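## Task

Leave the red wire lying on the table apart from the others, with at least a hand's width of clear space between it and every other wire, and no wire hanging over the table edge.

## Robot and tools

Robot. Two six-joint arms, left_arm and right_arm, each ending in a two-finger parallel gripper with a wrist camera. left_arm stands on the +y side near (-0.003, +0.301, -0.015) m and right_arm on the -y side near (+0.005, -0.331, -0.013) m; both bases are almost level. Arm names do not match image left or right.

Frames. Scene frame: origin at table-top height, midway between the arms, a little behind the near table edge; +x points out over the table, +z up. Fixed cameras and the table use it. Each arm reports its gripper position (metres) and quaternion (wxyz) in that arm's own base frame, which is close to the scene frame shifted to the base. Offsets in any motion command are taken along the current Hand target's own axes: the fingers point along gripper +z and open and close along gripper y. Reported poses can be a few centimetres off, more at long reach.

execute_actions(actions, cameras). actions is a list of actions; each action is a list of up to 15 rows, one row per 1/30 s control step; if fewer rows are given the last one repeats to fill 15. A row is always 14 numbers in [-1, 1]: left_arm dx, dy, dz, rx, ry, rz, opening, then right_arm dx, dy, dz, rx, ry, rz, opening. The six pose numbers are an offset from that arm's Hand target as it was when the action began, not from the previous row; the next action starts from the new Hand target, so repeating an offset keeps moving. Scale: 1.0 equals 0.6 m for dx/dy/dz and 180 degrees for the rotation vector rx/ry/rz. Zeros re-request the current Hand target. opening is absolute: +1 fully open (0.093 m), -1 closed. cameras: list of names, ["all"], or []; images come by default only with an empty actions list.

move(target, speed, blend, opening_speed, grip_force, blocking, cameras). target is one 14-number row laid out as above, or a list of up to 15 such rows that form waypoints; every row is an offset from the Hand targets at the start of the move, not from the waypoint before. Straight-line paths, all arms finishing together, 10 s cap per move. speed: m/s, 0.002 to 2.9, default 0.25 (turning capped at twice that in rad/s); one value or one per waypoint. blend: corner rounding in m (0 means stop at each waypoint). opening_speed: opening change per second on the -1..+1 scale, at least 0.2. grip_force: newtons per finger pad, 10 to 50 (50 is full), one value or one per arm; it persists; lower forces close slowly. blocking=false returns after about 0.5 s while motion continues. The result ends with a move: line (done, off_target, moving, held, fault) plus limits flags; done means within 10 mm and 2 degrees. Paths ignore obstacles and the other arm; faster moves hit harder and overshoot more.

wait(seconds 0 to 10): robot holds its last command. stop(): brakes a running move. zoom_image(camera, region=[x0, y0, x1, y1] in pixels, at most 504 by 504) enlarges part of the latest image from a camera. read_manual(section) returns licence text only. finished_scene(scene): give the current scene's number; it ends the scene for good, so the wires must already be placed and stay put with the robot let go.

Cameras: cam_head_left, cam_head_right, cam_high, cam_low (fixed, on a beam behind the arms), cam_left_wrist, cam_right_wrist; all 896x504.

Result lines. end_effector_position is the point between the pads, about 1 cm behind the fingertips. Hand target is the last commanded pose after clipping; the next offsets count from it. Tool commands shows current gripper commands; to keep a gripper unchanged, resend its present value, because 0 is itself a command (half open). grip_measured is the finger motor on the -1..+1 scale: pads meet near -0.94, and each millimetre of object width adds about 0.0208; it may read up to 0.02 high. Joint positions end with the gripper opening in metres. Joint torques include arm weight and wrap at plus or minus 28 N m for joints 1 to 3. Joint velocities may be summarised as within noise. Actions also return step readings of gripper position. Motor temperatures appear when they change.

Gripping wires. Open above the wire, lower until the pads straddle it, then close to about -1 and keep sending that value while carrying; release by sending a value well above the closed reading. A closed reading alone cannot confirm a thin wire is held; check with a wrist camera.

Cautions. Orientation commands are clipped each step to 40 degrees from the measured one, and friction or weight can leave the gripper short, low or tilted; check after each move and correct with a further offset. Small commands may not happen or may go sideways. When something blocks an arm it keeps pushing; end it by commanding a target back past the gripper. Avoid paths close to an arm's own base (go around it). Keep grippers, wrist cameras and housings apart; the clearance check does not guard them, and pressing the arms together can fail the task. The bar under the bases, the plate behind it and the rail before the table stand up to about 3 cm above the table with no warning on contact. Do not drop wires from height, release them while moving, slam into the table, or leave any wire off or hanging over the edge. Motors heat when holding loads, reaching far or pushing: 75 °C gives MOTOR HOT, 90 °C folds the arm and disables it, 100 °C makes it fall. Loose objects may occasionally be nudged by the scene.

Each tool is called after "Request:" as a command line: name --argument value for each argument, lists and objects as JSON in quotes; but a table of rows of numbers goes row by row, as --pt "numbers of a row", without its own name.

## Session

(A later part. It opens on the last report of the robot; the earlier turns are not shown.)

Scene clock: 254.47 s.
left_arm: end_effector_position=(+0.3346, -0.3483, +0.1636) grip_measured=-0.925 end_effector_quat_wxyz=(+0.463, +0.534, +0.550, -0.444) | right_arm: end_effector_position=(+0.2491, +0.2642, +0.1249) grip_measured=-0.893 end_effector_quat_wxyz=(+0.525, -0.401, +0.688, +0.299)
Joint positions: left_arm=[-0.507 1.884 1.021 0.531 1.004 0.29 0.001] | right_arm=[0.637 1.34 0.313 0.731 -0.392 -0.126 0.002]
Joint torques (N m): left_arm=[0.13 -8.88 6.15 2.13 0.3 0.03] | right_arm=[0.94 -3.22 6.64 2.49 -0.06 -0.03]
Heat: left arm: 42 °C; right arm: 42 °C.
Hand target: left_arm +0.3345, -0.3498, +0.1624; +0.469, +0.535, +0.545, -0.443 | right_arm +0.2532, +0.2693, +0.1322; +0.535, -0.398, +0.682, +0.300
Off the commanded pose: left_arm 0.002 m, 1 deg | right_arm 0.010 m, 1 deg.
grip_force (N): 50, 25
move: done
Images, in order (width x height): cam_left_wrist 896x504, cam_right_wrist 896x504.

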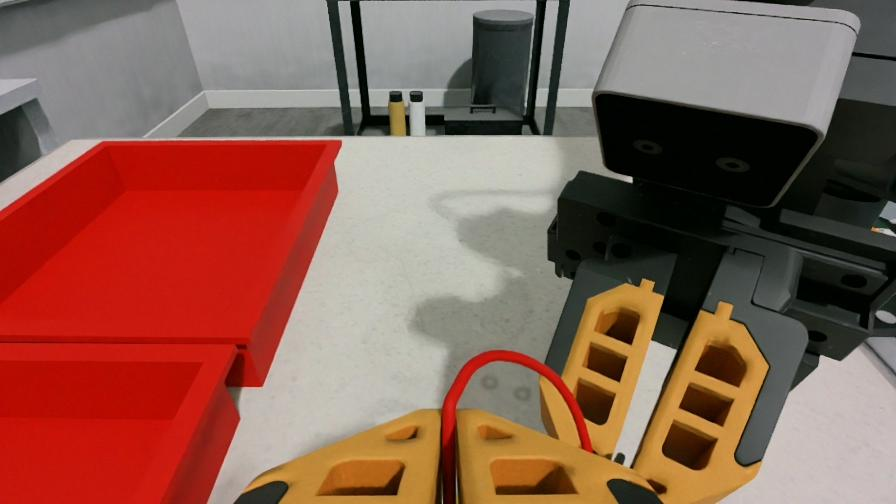

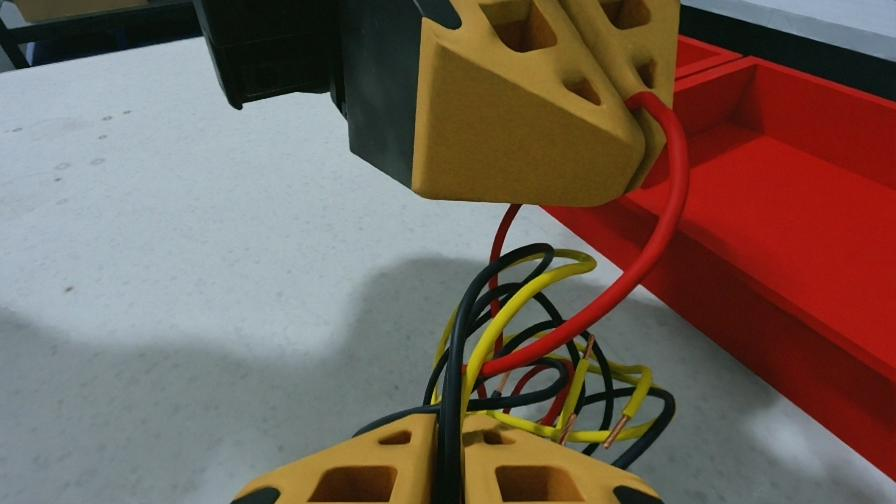

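Request:
move --target '[0,0,0,0,0,0,-0.9336,0.04,0,-0.17,0,0,0,-1]' --cameras '["cam_right_wrist","cam_left_wrist","cam_high"]' --speed 0.06

Request:
zoom_image --camera "cam_right_wrist" --region '[300, 100, 740, 460]'

Request:
zoom_image --camera "cam_high" --region '[310, 200, 470, 320]'

Scene clock: 265.67 s.
left_arm: end_effector_position=(+0.3347, -0.3483, +0.1638) grip_measured=-0.925 end_effector_quat_wxyz=(+0.464, +0.534, +0.549, -0.444) | right_arm: end_effector_position=(+0.2026, +0.1804, +0.1373) grip_measured=-0.902 end_effector_quat_wxyz=(+0.540, -0.397, +0.679, +0.300)
Joint positions: left_arm=[-0.507 1.884 1.021 0.532 1.004 0.29 0.001] | right_arm=[0.322 0.69 0.122 0.255 -0.689 -0.225 0.002]
Joint torques (N m): left_arm=[0.12 -8.84 6.12 2.12 0.29 0.03] | right_arm=[-0.49 -1.07 5.96 1.93 -0.36 -0.19]
Heat: left arm: 42 °C; right arm: 42 °C.
Hand target: left_arm +0.3345, -0.3498, +0.1624; +0.469, +0.535, +0.545, -0.443 | right_arm +0.2006, +0.1787, +0.1342; +0.535, -0.398, +0.682, +0.300
Off the commanded pose: left_arm 0.002 m, 1 deg | right_arm 0.004 m, 1 deg.
grip_force (N): 50, 25
move: done
Images, in order (width x height): cam_high 896x504, cam_left_wrist 896x504, cam_right_wrist 896x504.

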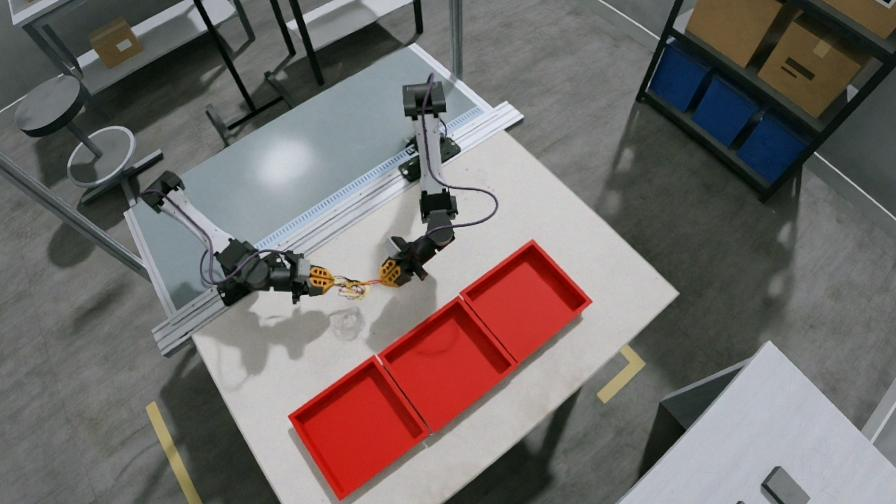

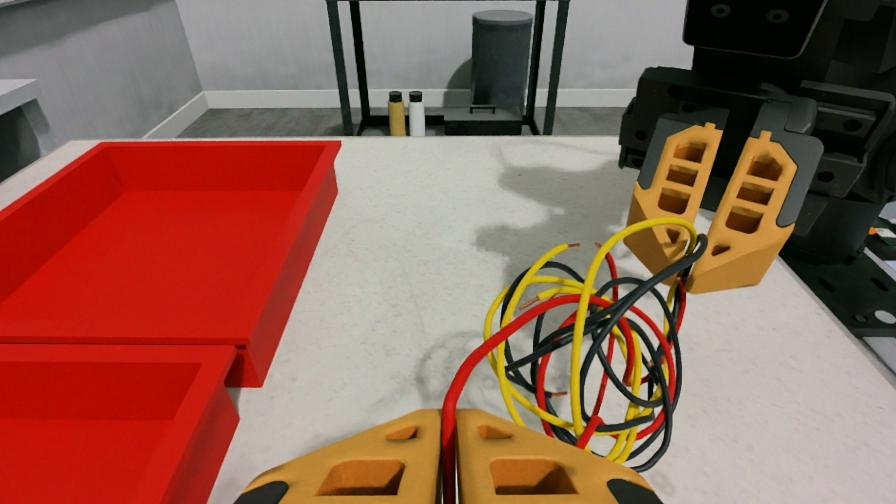

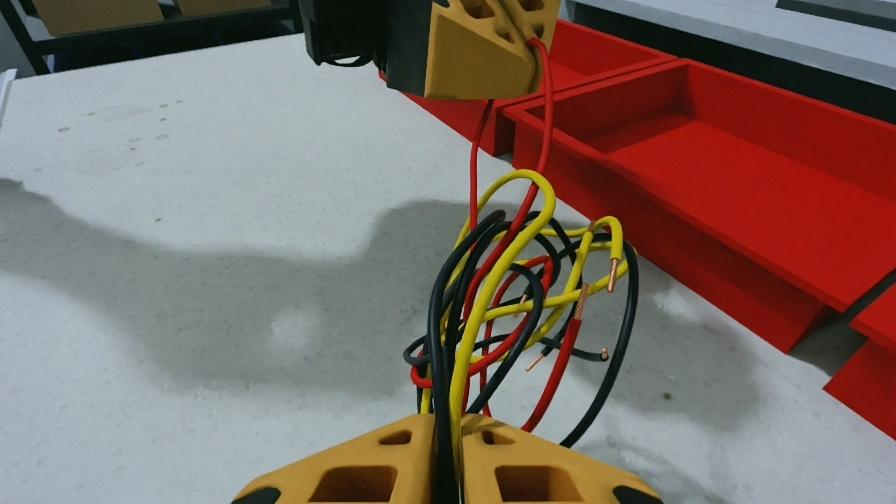

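Scaled by 1.145 from the camera's 896x504 image, which has a finer 1280x720 frame.

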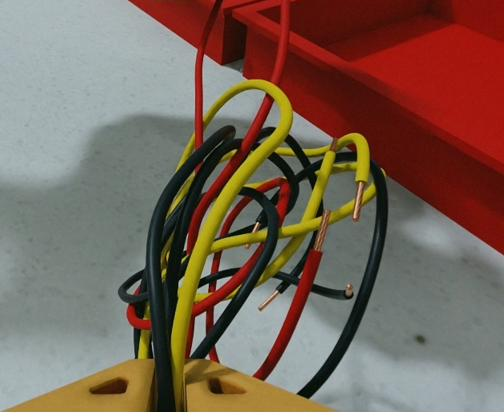

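Scaled by 3.150 from the camera's 896x504 image, which has a finer 1280x720 frame.

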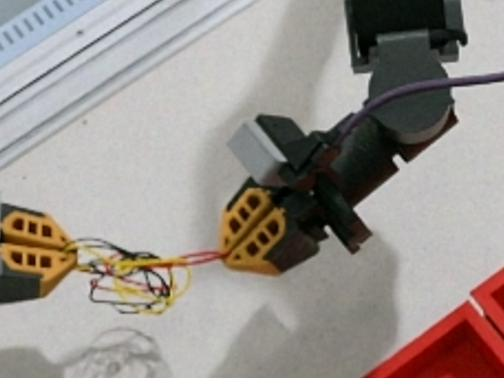

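Request:
move --target "[0,0,0,0,0,0,-0.9336,0,0,0,0,0,0,-1],[0,0,-0.13,0,0,0,-0.9336,0,0,0,0,0,0,-1]" --speed 0.05 --cameras '["cam_right_wrist","cam_left_wrist","cam_high"]'

Request:
move --target '[0,0,-0.13,0,0,0,-0.9336,0,0,0,0,0,0,-1]' --speed 0.05 --cameras '["cam_right_wrist","cam_left_wrist","cam_high"]'

Request:
zoom_image --camera "cam_right_wrist" --region '[300, 100, 740, 460]'

Request:
zoom_image --camera "cam_high" --region '[310, 200, 470, 320]'


Scene clock: 280.57 s.
left_arm: end_effector_position=(+0.3256, -0.2839, +0.1597) grip_measured=-0.925 end_effector_quat_wxyz=(+0.442, +0.532, +0.556, -0.462) | right_arm: end_effector_position=(+0.2007, +0.1814, +0.1368) grip_measured=-0.904 end_effector_quat_wxyz=(+0.537, -0.399, +0.678, +0.304)
Joint positions: left_arm=[-0.349 1.783 0.927 0.358 1.178 0.422 0.001] | right_arm=[0.322 0.69 0.122 0.25 -0.7 -0.226 0.002]
Joint torques (N m): left_arm=[2.93 -12.37 6.2 1.71 0.42 0.25] | right_arm=[-0.54 -1.1 5.97 1.94 -0.25 -0.2]
Heat: left arm: 42 °C; right arm: 41 °C.
Hand target: left_arm +0.3317, -0.2730, +0.1756; +0.469, +0.535, +0.545, -0.443 | right_arm +0.2006, +0.1787, +0.1342; +0.535, -0.398, +0.682, +0.300
Off the commanded pose: left_arm 0.020 m, 4 deg | right_arm 0.004 m, 1 deg.
grip_force (N): 50, 25
move: off_target (left_arm)
Images, in order (width x height): cam_high 896x504, cam_left_wrist 896x504, cam_right_wrist 896x504.

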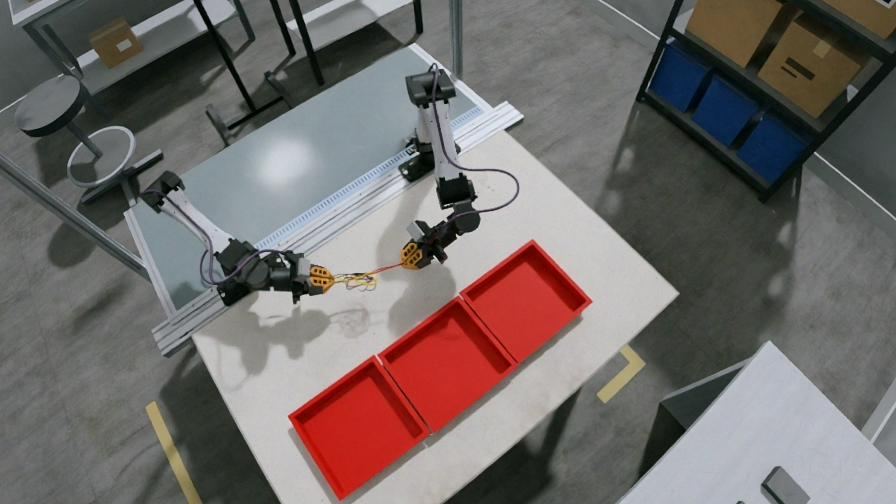

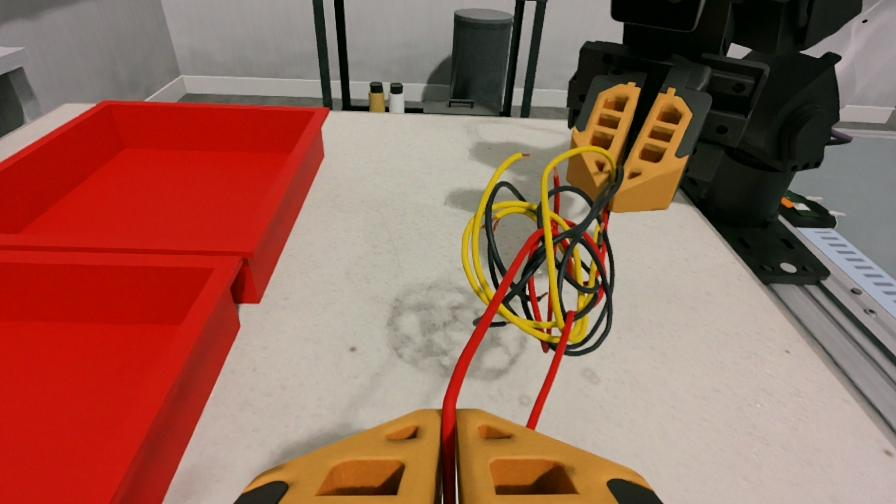

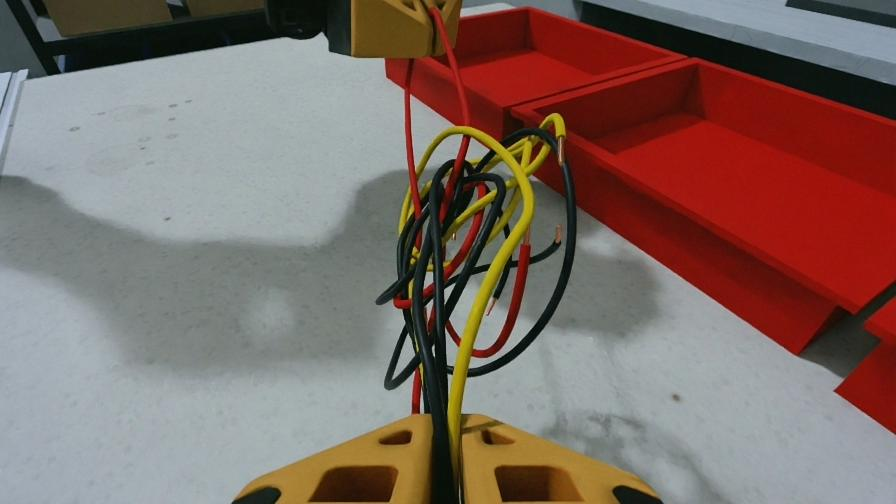

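Scaled by 1.145 from the camera's 896x504 image, which has a finer 1280x720 frame.

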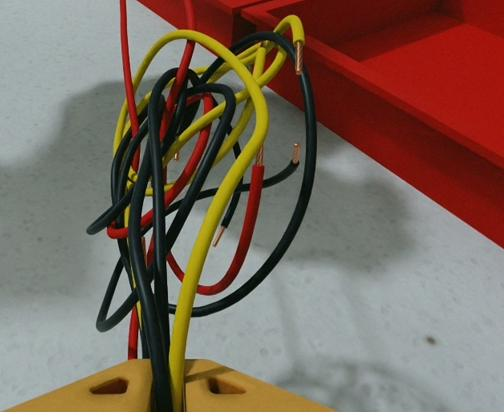

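Scaled by 3.150 from the camera's 896x504 image, which has a finer 1280x720 frame.

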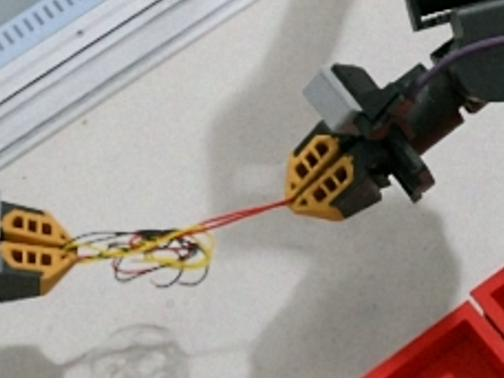

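Request:
zoom_image --camera "cam_left_wrist" --region '[430, 130, 680, 370]'

Scaled by 2.016 from the camera's 896x504 image, which has a finer 1280x720 frame.

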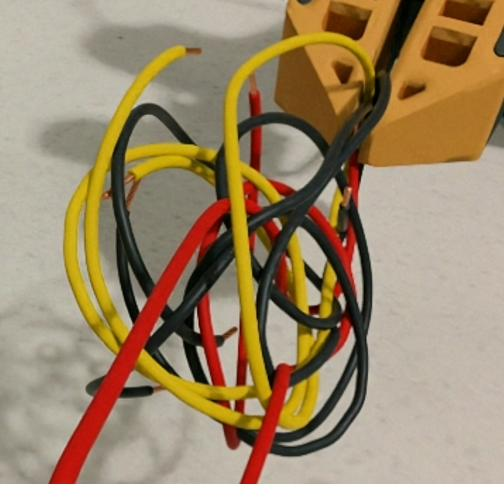

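Request:
move --target '[0,0,0.08,0,0,0,-0.9336,0,0,0,0,0,0,-1]' --speed 0.08

Request:
move --target '[0,0,0,0,0,0,-0.9336,0,0,0,0,0,0,-0.72]' --opening_speed 0.5 --cameras '["cam_right_wrist","cam_left_wrist"]'

Request:
zoom_image --camera "cam_left_wrist" --region '[430, 130, 680, 370]'

Request:
zoom_image --camera "cam_right_wrist" --region '[300, 100, 740, 460]'

Scene clock: 304.50 s.
left_arm: end_effector_position=(+0.3235, -0.3141, +0.1563) grip_measured=-0.925 end_effector_quat_wxyz=(+0.450, +0.532, +0.557, -0.452) | right_arm: end_effector_position=(+0.1999, +0.1811, +0.1341) grip_measured=-0.904 end_effector_quat_wxyz=(+0.531, -0.399, +0.682, +0.305)
Joint positions: left_arm=[-0.435 1.816 0.927 0.482 1.082 0.338 0.001] | right_arm=[0.322 0.69 0.122 0.236 -0.7 -0.226 0.002]
Joint torques (N m): left_arm=[-0.02 -7.87 9.7 2.03 0.21 0] | right_arm=[-0.54 -1.17 5.98 2.08 -0.26 -0.21]
Heat: left arm: 44 °C; right arm: 42 °C.
Hand target: left_arm +0.3335, -0.3202, +0.1675; +0.469, +0.535, +0.545, -0.443 | right_arm +0.2006, +0.1787, +0.1342; +0.535, -0.398, +0.682, +0.300
Off the commanded pose: left_arm 0.016 m, 3 deg | right_arm 0.002 m, 1 deg.
grip_force (N): 50, 25
move: off_target (left_arm)

Scene clock: 305.27 s.
left_arm: end_effector_position=(+0.3236, -0.3141, +0.1563) grip_measured=-0.925 end_effector_quat_wxyz=(+0.450, +0.532, +0.557, -0.452) | right_arm: end_effector_position=(+0.1999, +0.1811, +0.1341) grip_measured=-0.723 end_effector_quat_wxyz=(+0.531, -0.399, +0.682, +0.305)
Joint positions: left_arm=[-0.435 1.816 0.927 0.483 1.081 0.338 0.001] | right_arm=[0.322 0.69 0.122 0.236 -0.7 -0.226 0.011]
Joint torques (N m): left_arm=[-0.02 -7.86 9.72 2.02 0.21 0] | right_arm=[-0.54 -1.17 5.97 2.08 -0.26 -0.2]
Heat: left arm: 44 °C; right arm: 42 °C.
Hand target: left_arm +0.3335, -0.3202, +0.1675; +0.469, +0.535, +0.545, -0.443 | right_arm +0.2006, +0.1787, +0.1342; +0.535, -0.398, +0.682, +0.300
Off the commanded pose: left_arm 0.016 m, 3 deg | right_arm 0.002 m, 1 deg.
grip_force (N): 50, 25
move: off_target (left_arm)
Images, in order (width x height): cam_left_wrist 896x504, cam_right_wrist 896x504.

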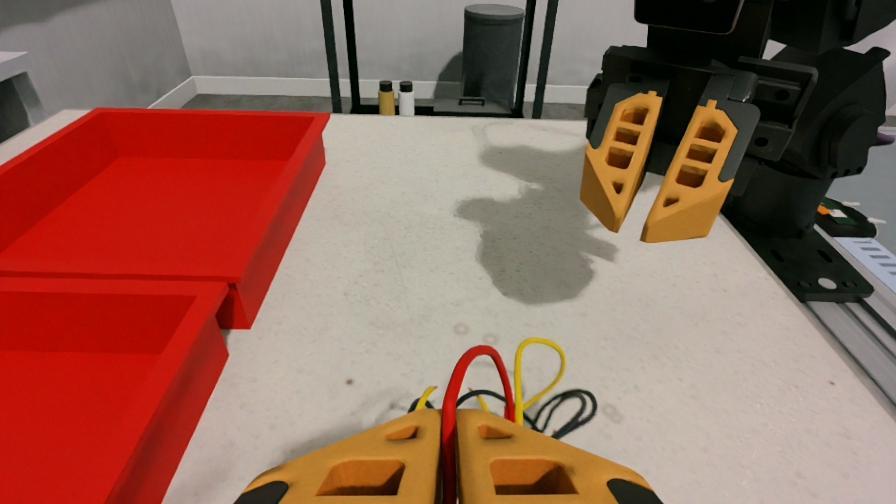

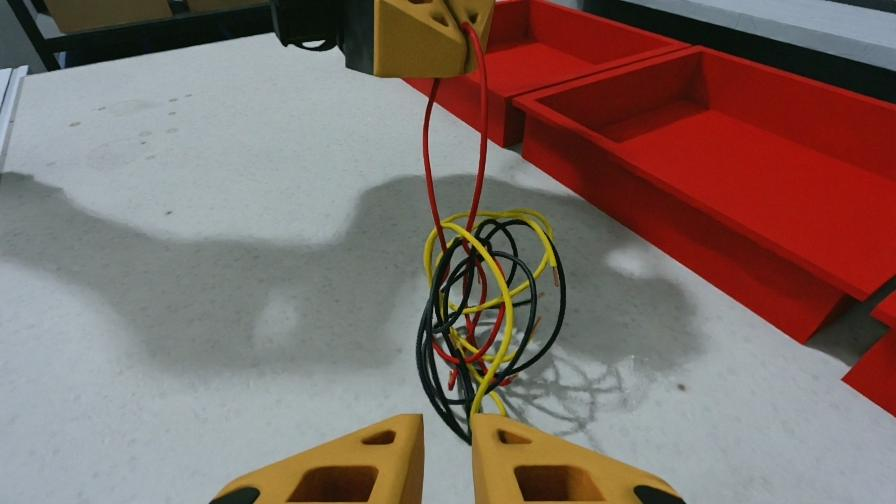

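Scaled by 2.016 from the camera's 896x504 image, which has a finer 1280x720 frame.

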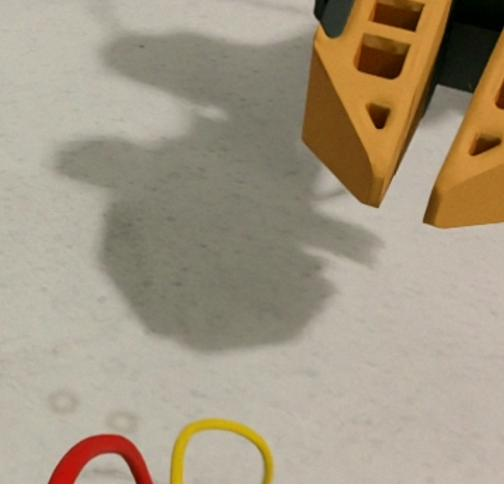

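Scaled by 1.145 from the camera's 896x504 image, which has a finer 1280x720 frame.

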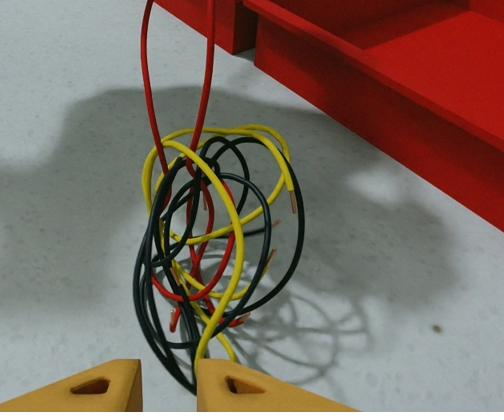

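Request:
move --target '[0,0,0,0,0,0,-0.9336,0.03,0,0.025,0,0,0,-0.2]' --speed 0.08 --cameras '["cam_right_wrist","cam_left_wrist","cam_high"]'

Request:
zoom_image --camera "cam_right_wrist" --region '[300, 100, 740, 460]'

Request:
zoom_image --camera "cam_high" --region '[310, 200, 470, 320]'

Scene clock: 334.77 s.
left_arm: end_effector_position=(+0.3237, -0.3141, +0.1563) grip_measured=-0.925 end_effector_quat_wxyz=(+0.450, +0.532, +0.557, -0.452) | right_arm: end_effector_position=(+0.2068, +0.1864, +0.1152) grip_measured=-0.203 end_effector_quat_wxyz=(+0.535, -0.399, +0.682, +0.300)
Joint positions: left_arm=[-0.435 1.816 0.927 0.483 1.08 0.338 0.001] | right_arm=[0.351 0.863 0.064 0.478 -0.664 -0.221 0.035]
Joint torques (N m): left_arm=[-0.05 -7.86 9.72 2.02 0.21 -0.01] | right_arm=[0.98 -0.12 5.07 2.4 -0.13 -0.04]
Heat: left arm: 43 °C; right arm: 42 °C.
Hand target: left_arm +0.3335, -0.3202, +0.1675; +0.469, +0.535, +0.545, -0.443 | right_arm +0.2059, +0.1872, +0.1130; +0.535, -0.398, +0.682, +0.300
Off the commanded pose: left_arm 0.016 m, 3 deg | right_arm 0.002 m, 0 deg.
grip_force (N): 50, 25
move: off_target (left_arm)
Images, in order (width x height): cam_high 896x504, cam_left_wrist 896x504, cam_right_wrist 896x504.

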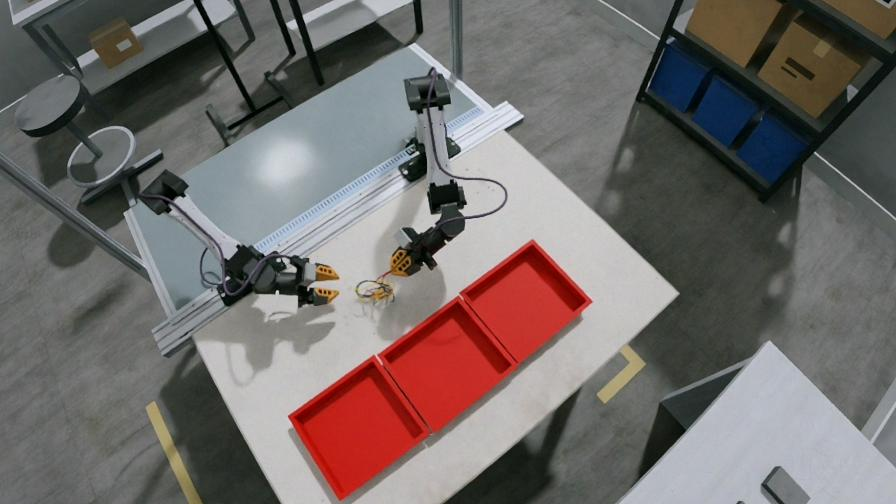

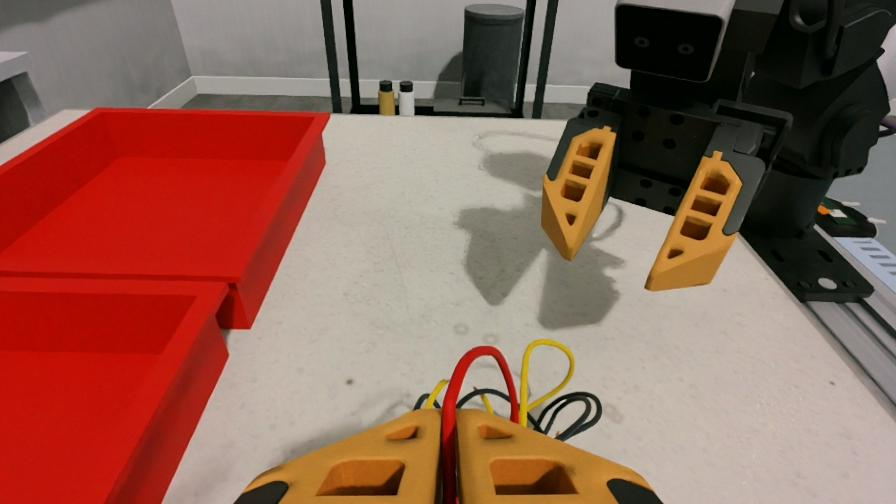

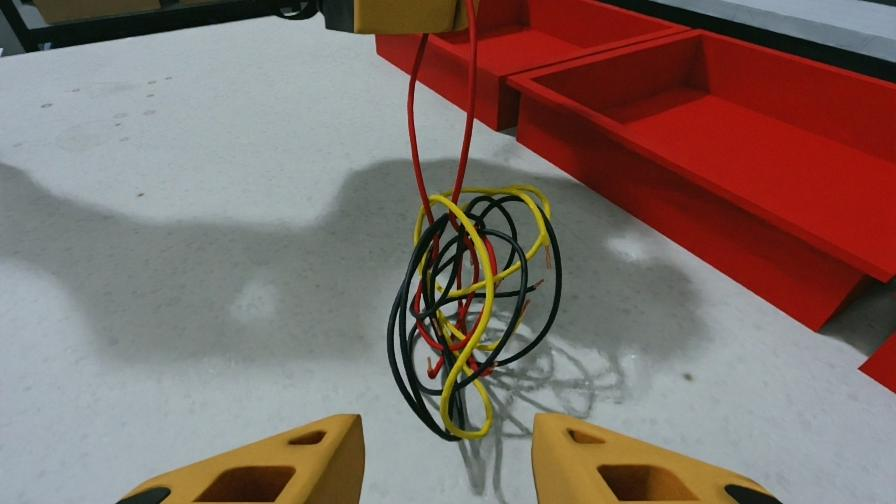

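Scaled by 1.145 from the camera's 896x504 image, which has a finer 1280x720 frame.

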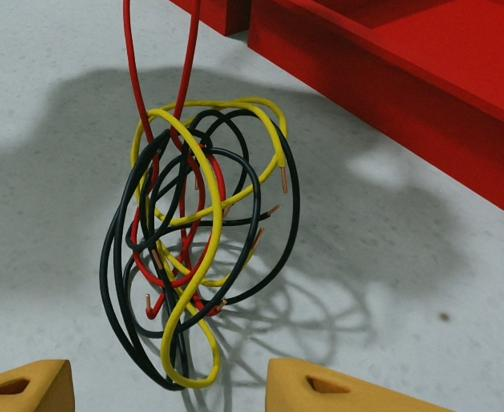

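Scaled by 3.150 from the camera's 896x504 image, which has a finer 1280x720 frame.

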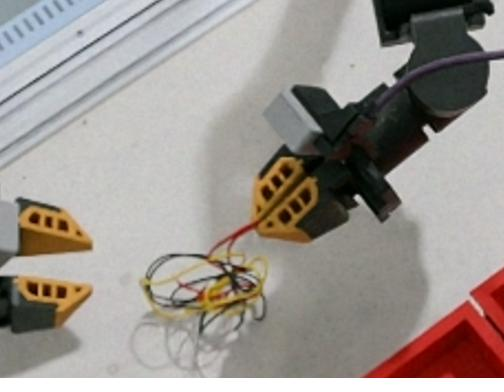

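Request:
move --target '[0,0,0,0,0,0,-0.9336,0.033,-0.008,0.035,0,0,0,-0.2]' --speed 0.08 --cameras '["cam_right_wrist"]'

Request:
zoom_image --camera "cam_right_wrist" --region '[300, 100, 740, 504]'

Scene clock: 343.53 s.
left_arm: end_effector_position=(+0.3237, -0.3141, +0.1563) grip_measured=-0.925 end_effector_quat_wxyz=(+0.450, +0.532, +0.557, -0.452) | right_arm: end_effector_position=(+0.2194, +0.1975, +0.0904) grip_measured=-0.203 end_effector_quat_wxyz=(+0.535, -0.400, +0.681, +0.300)
Joint positions: left_arm=[-0.435 1.816 0.927 0.483 1.08 0.338 0.001] | right_arm=[0.391 1.251 0.033 0.907 -0.628 -0.206 0.035]
Joint torques (N m): left_arm=[-0.03 -7.83 9.7 2.02 0.22 -0.01] | right_arm=[0.94 -1.55 3.88 2.41 -0.11 -0.05]
Motor temperatures (°C): left_arm=[29 42 43 43 28 30 29] | right_arm=[31 32 38 43 28 29 28]
Heat: left arm: 43 °C; right arm: 43 °C.
Hand target: left_arm +0.3335, -0.3202, +0.1675; +0.469, +0.535, +0.545, -0.443 | right_arm +0.2181, +0.1980, +0.0887; +0.535, -0.398, +0.682, +0.300
Off the commanded pose: left_arm 0.016 m, 3 deg | right_arm 0.002 m, 0 deg.
grip_force (N): 50, 25
move: off_target (left_arm)
Images, in order (width x height): cam_right_wrist 896x504.

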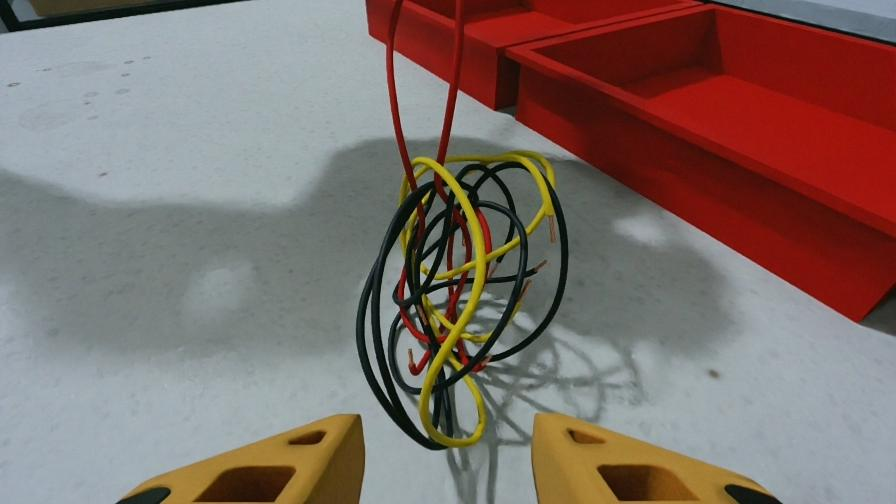

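Scaled by 1.145 from the camera's 896x504 image, which has a finer 1280x720 frame.

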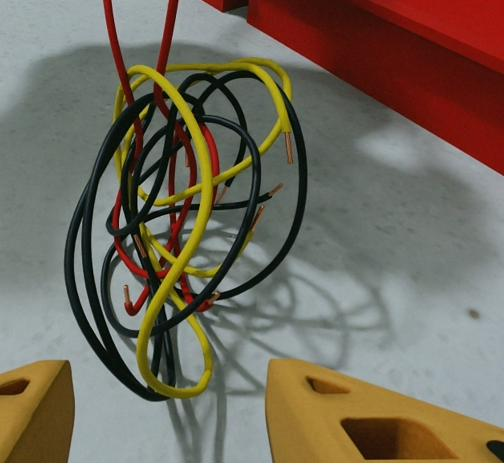

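Request:
move --target '[0,0,0,0,0,0,-0.9336,0.036,0.002,0.053,0,0,0,-0.3]' --speed 0.06 --cameras '["cam_right_wrist","cam_left_wrist"]'

Request:
zoom_image --camera "cam_right_wrist" --region '[250, 100, 690, 504]'

Scene clock: 354.13 s.
left_arm: end_effector_position=(+0.3237, -0.3141, +0.1563) grip_measured=-0.925 end_effector_quat_wxyz=(+0.450, +0.532, +0.557, -0.452) | right_arm: end_effector_position=(+0.2276, +0.2178, +0.0571) grip_measured=-0.297 end_effector_quat_wxyz=(+0.527, -0.400, +0.687, +0.301)
Joint positions: left_arm=[-0.435 1.816 0.927 0.483 1.08 0.338 0.001] | right_arm=[0.486 1.732 0.05 1.371 -0.538 -0.172 0.031]
Joint torques (N m): left_arm=[-0.02 -7.84 9.72 2.02 0.22 -0.01] | right_arm=[0.88 -3.41 3.06 2.48 -0.09 -0.07]
Heat: left arm: 43 °C; right arm: 43 °C.
Hand target: left_arm +0.3335, -0.3202, +0.1675; +0.469, +0.535, +0.545, -0.443 | right_arm +0.2304, +0.2203, +0.0599; +0.535, -0.398, +0.682, +0.300
Off the commanded pose: left_arm 0.016 m, 3 deg | right_arm 0.005 m, 1 deg.
grip_force (N): 50, 25
move: off_target (left_arm)
Images, in order (width x height): cam_left_wrist 896x504, cam_right_wrist 896x504.

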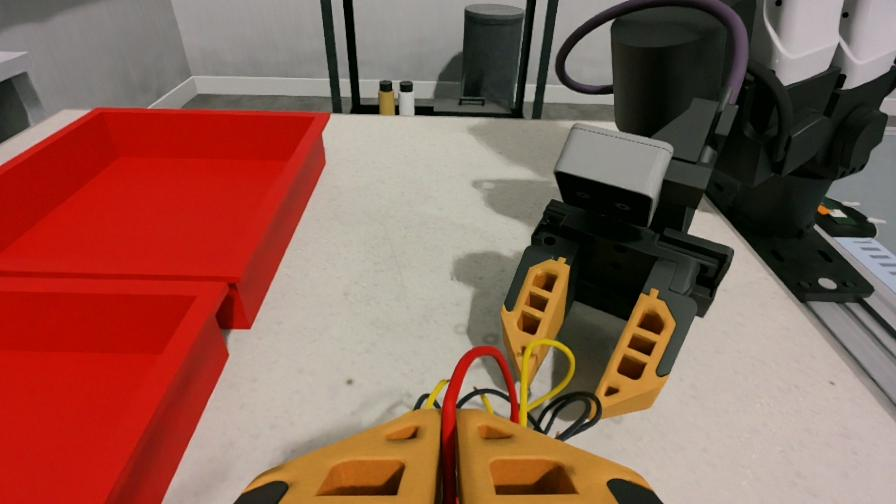

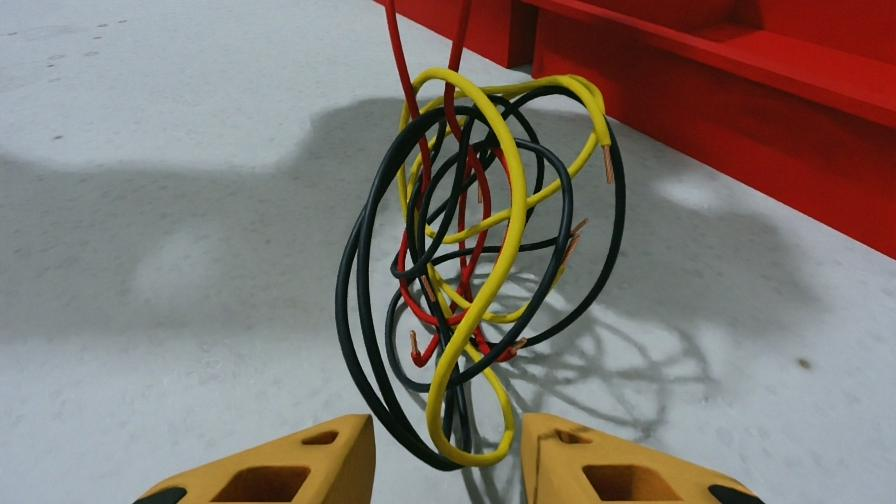

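Scaled by 1.145 from the camera's 896x504 image, which has a finer 1280x720 frame.

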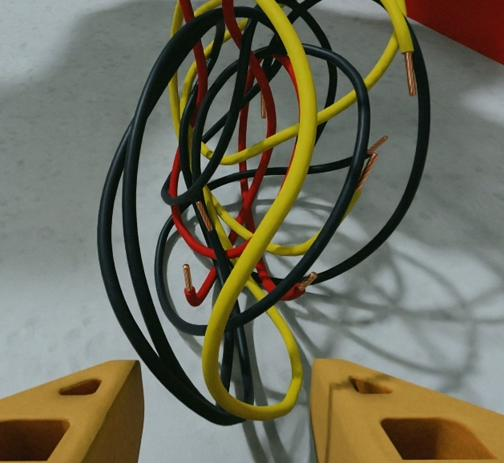

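Request:
move --target '[0,0,0,0,0,0,-0.9336,0.004,0,0.012,0,0,0,-0.3]' --speed 0.06

Request:
move --target '[0,0,0,0,0,0,-0.9336,0,0,0,0,0,0,-1]' --opening_speed 0.5 --cameras '["cam_right_wrist","cam_left_wrist"]'

Request:
zoom_image --camera "cam_right_wrist" --region '[250, 100, 690, 504]'

Scene clock: 367.03 s.
left_arm: end_effector_position=(+0.3237, -0.3141, +0.1563) grip_measured=-0.925 end_effector_quat_wxyz=(+0.450, +0.532, +0.557, -0.452) | right_arm: end_effector_position=(+0.2309, +0.2229, +0.0525) grip_measured=-0.297 end_effector_quat_wxyz=(+0.526, -0.400, +0.688, +0.300)
Joint positions: left_arm=[-0.435 1.816 0.927 0.483 1.08 0.338 0.001] | right_arm=[0.504 1.792 0.07 1.411 -0.52 -0.166 0.031]
Joint torques (N m): left_arm=[-0.03 -7.84 9.72 2.02 0.22 0] | right_arm=[0.95 -3.71 2.89 2.55 -0.08 -0.05]
Heat: left arm: 44 °C; right arm: 45 °C.
Hand target: left_arm +0.3335, -0.3202, +0.1675; +0.469, +0.535, +0.545, -0.443 | right_arm +0.2336, +0.2257, +0.0558; +0.535, -0.398, +0.682, +0.300
Off the commanded pose: left_arm 0.016 m, 3 deg | right_arm 0.005 m, 1 deg.
grip_force (N): 50, 25
move: off_target (left_arm)

Scene clock: 369.57 s.
left_arm: end_effector_position=(+0.3237, -0.3141, +0.1563) grip_measured=-0.925 end_effector_quat_wxyz=(+0.450, +0.532, +0.557, -0.452) | right_arm: end_effector_position=(+0.2311, +0.2228, +0.0526) grip_measured=-0.892 end_effector_quat_wxyz=(+0.527, -0.399, +0.688, +0.300)
Joint positions: left_arm=[-0.435 1.816 0.927 0.483 1.08 0.338 0.001] | right_arm=[0.504 1.793 0.07 1.413 -0.519 -0.166 0.002]
Joint torques (N m): left_arm=[-0.02 -7.84 9.72 2.02 0.23 -0.01] | right_arm=[0.96 -3.71 2.89 2.54 -0.1 -0.04]
Heat: left arm: 44 °C; right arm: 45 °C.
Hand target: left_arm +0.3335, -0.3202, +0.1675; +0.469, +0.535, +0.545, -0.443 | right_arm +0.2336, +0.2257, +0.0557; +0.535, -0.398, +0.682, +0.300
Off the commanded pose: left_arm 0.016 m, 3 deg | right_arm 0.005 m, 1 deg.
grip_force (N): 50, 25
move: off_target (left_arm)
Images, in order (width x height): cam_left_wrist 896x504, cam_right_wrist 896x504.

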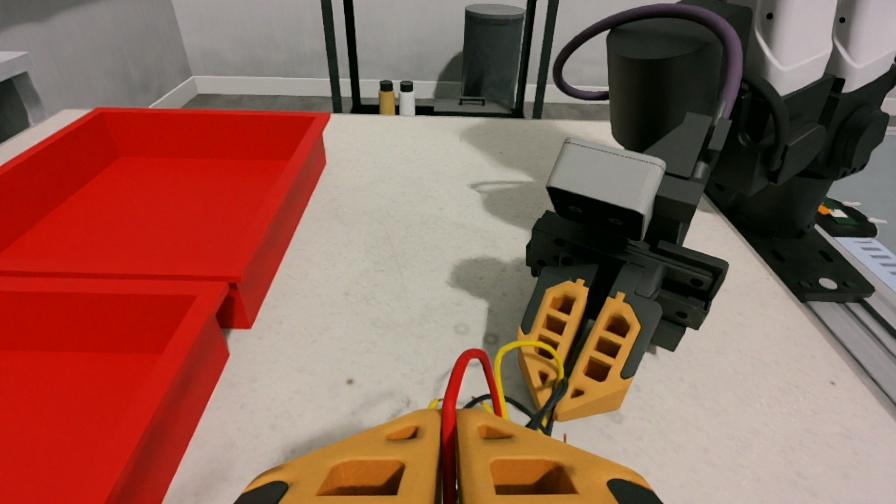

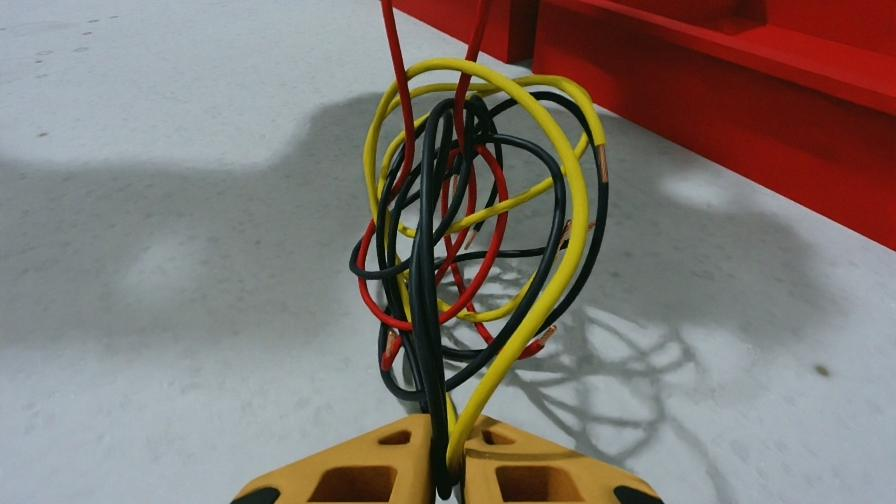

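Scaled by 1.145 from the camera's 896x504 image, which has a finer 1280x720 frame.

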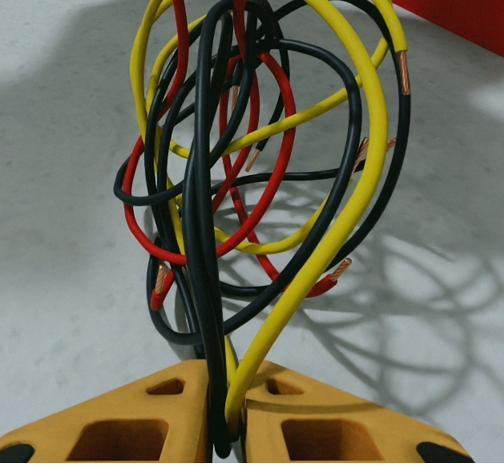

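Request:
move --target '[-0.163,0.003,-0.05,0,0,0,-0.9336,0,0,0,0,0,0,-1]' --speed 0.05 --cameras '["cam_right_wrist","cam_left_wrist"]'

Request:
zoom_image --camera "cam_right_wrist" --region '[250, 0, 690, 504]'

Scene clock: 379.43 s.
left_arm: end_effector_position=(+0.3288, -0.3109, +0.2298) grip_measured=-0.925 end_effector_quat_wxyz=(+0.426, +0.521, +0.581, -0.457) | right_arm: end_effector_position=(+0.2342, +0.2246, +0.0606) grip_measured=-0.900 end_effector_quat_wxyz=(+0.541, -0.399, +0.676, +0.300)
Joint positions: left_arm=[-0.423 1.687 1.145 0.061 1.08 0.342 0.001] | right_arm=[0.504 1.793 0.074 1.446 -0.519 -0.165 0.002]
Joint torques (N m): left_arm=[1.62 -12.67 11.4 1.85 0.58 0.24] | right_arm=[0.95 -3.6 2.54 2.21 -0.08 -0.05]
Heat: left arm: 45 °C; right arm: 45 °C.
Hand target: left_arm +0.3329, -0.3072, +0.2690; +0.469, +0.535, +0.545, -0.443 | right_arm +0.2336, +0.2257, +0.0558; +0.535, -0.398, +0.682, +0.300
Off the commanded pose: left_arm 0.040 m, 7 deg | right_arm 0.005 m, 1 deg.
grip_force (N): 50, 25
move: off_target (left_arm)
Images, in order (width x height): cam_left_wrist 896x504, cam_right_wrist 896x504.

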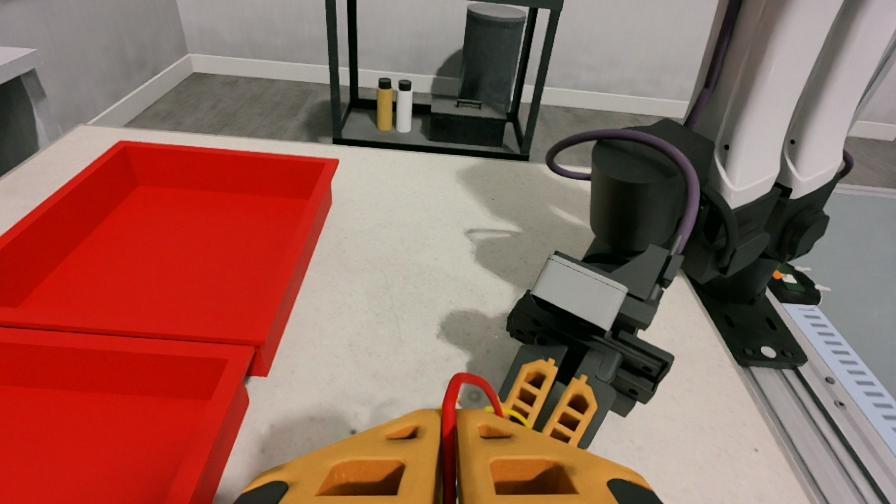

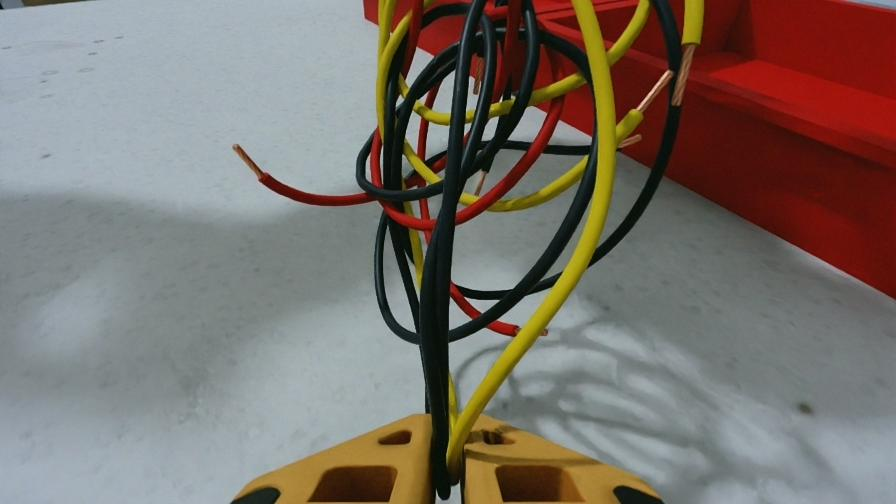

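Scaled by 1.000.

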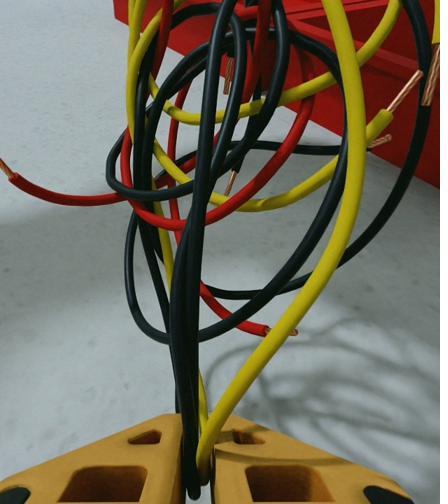

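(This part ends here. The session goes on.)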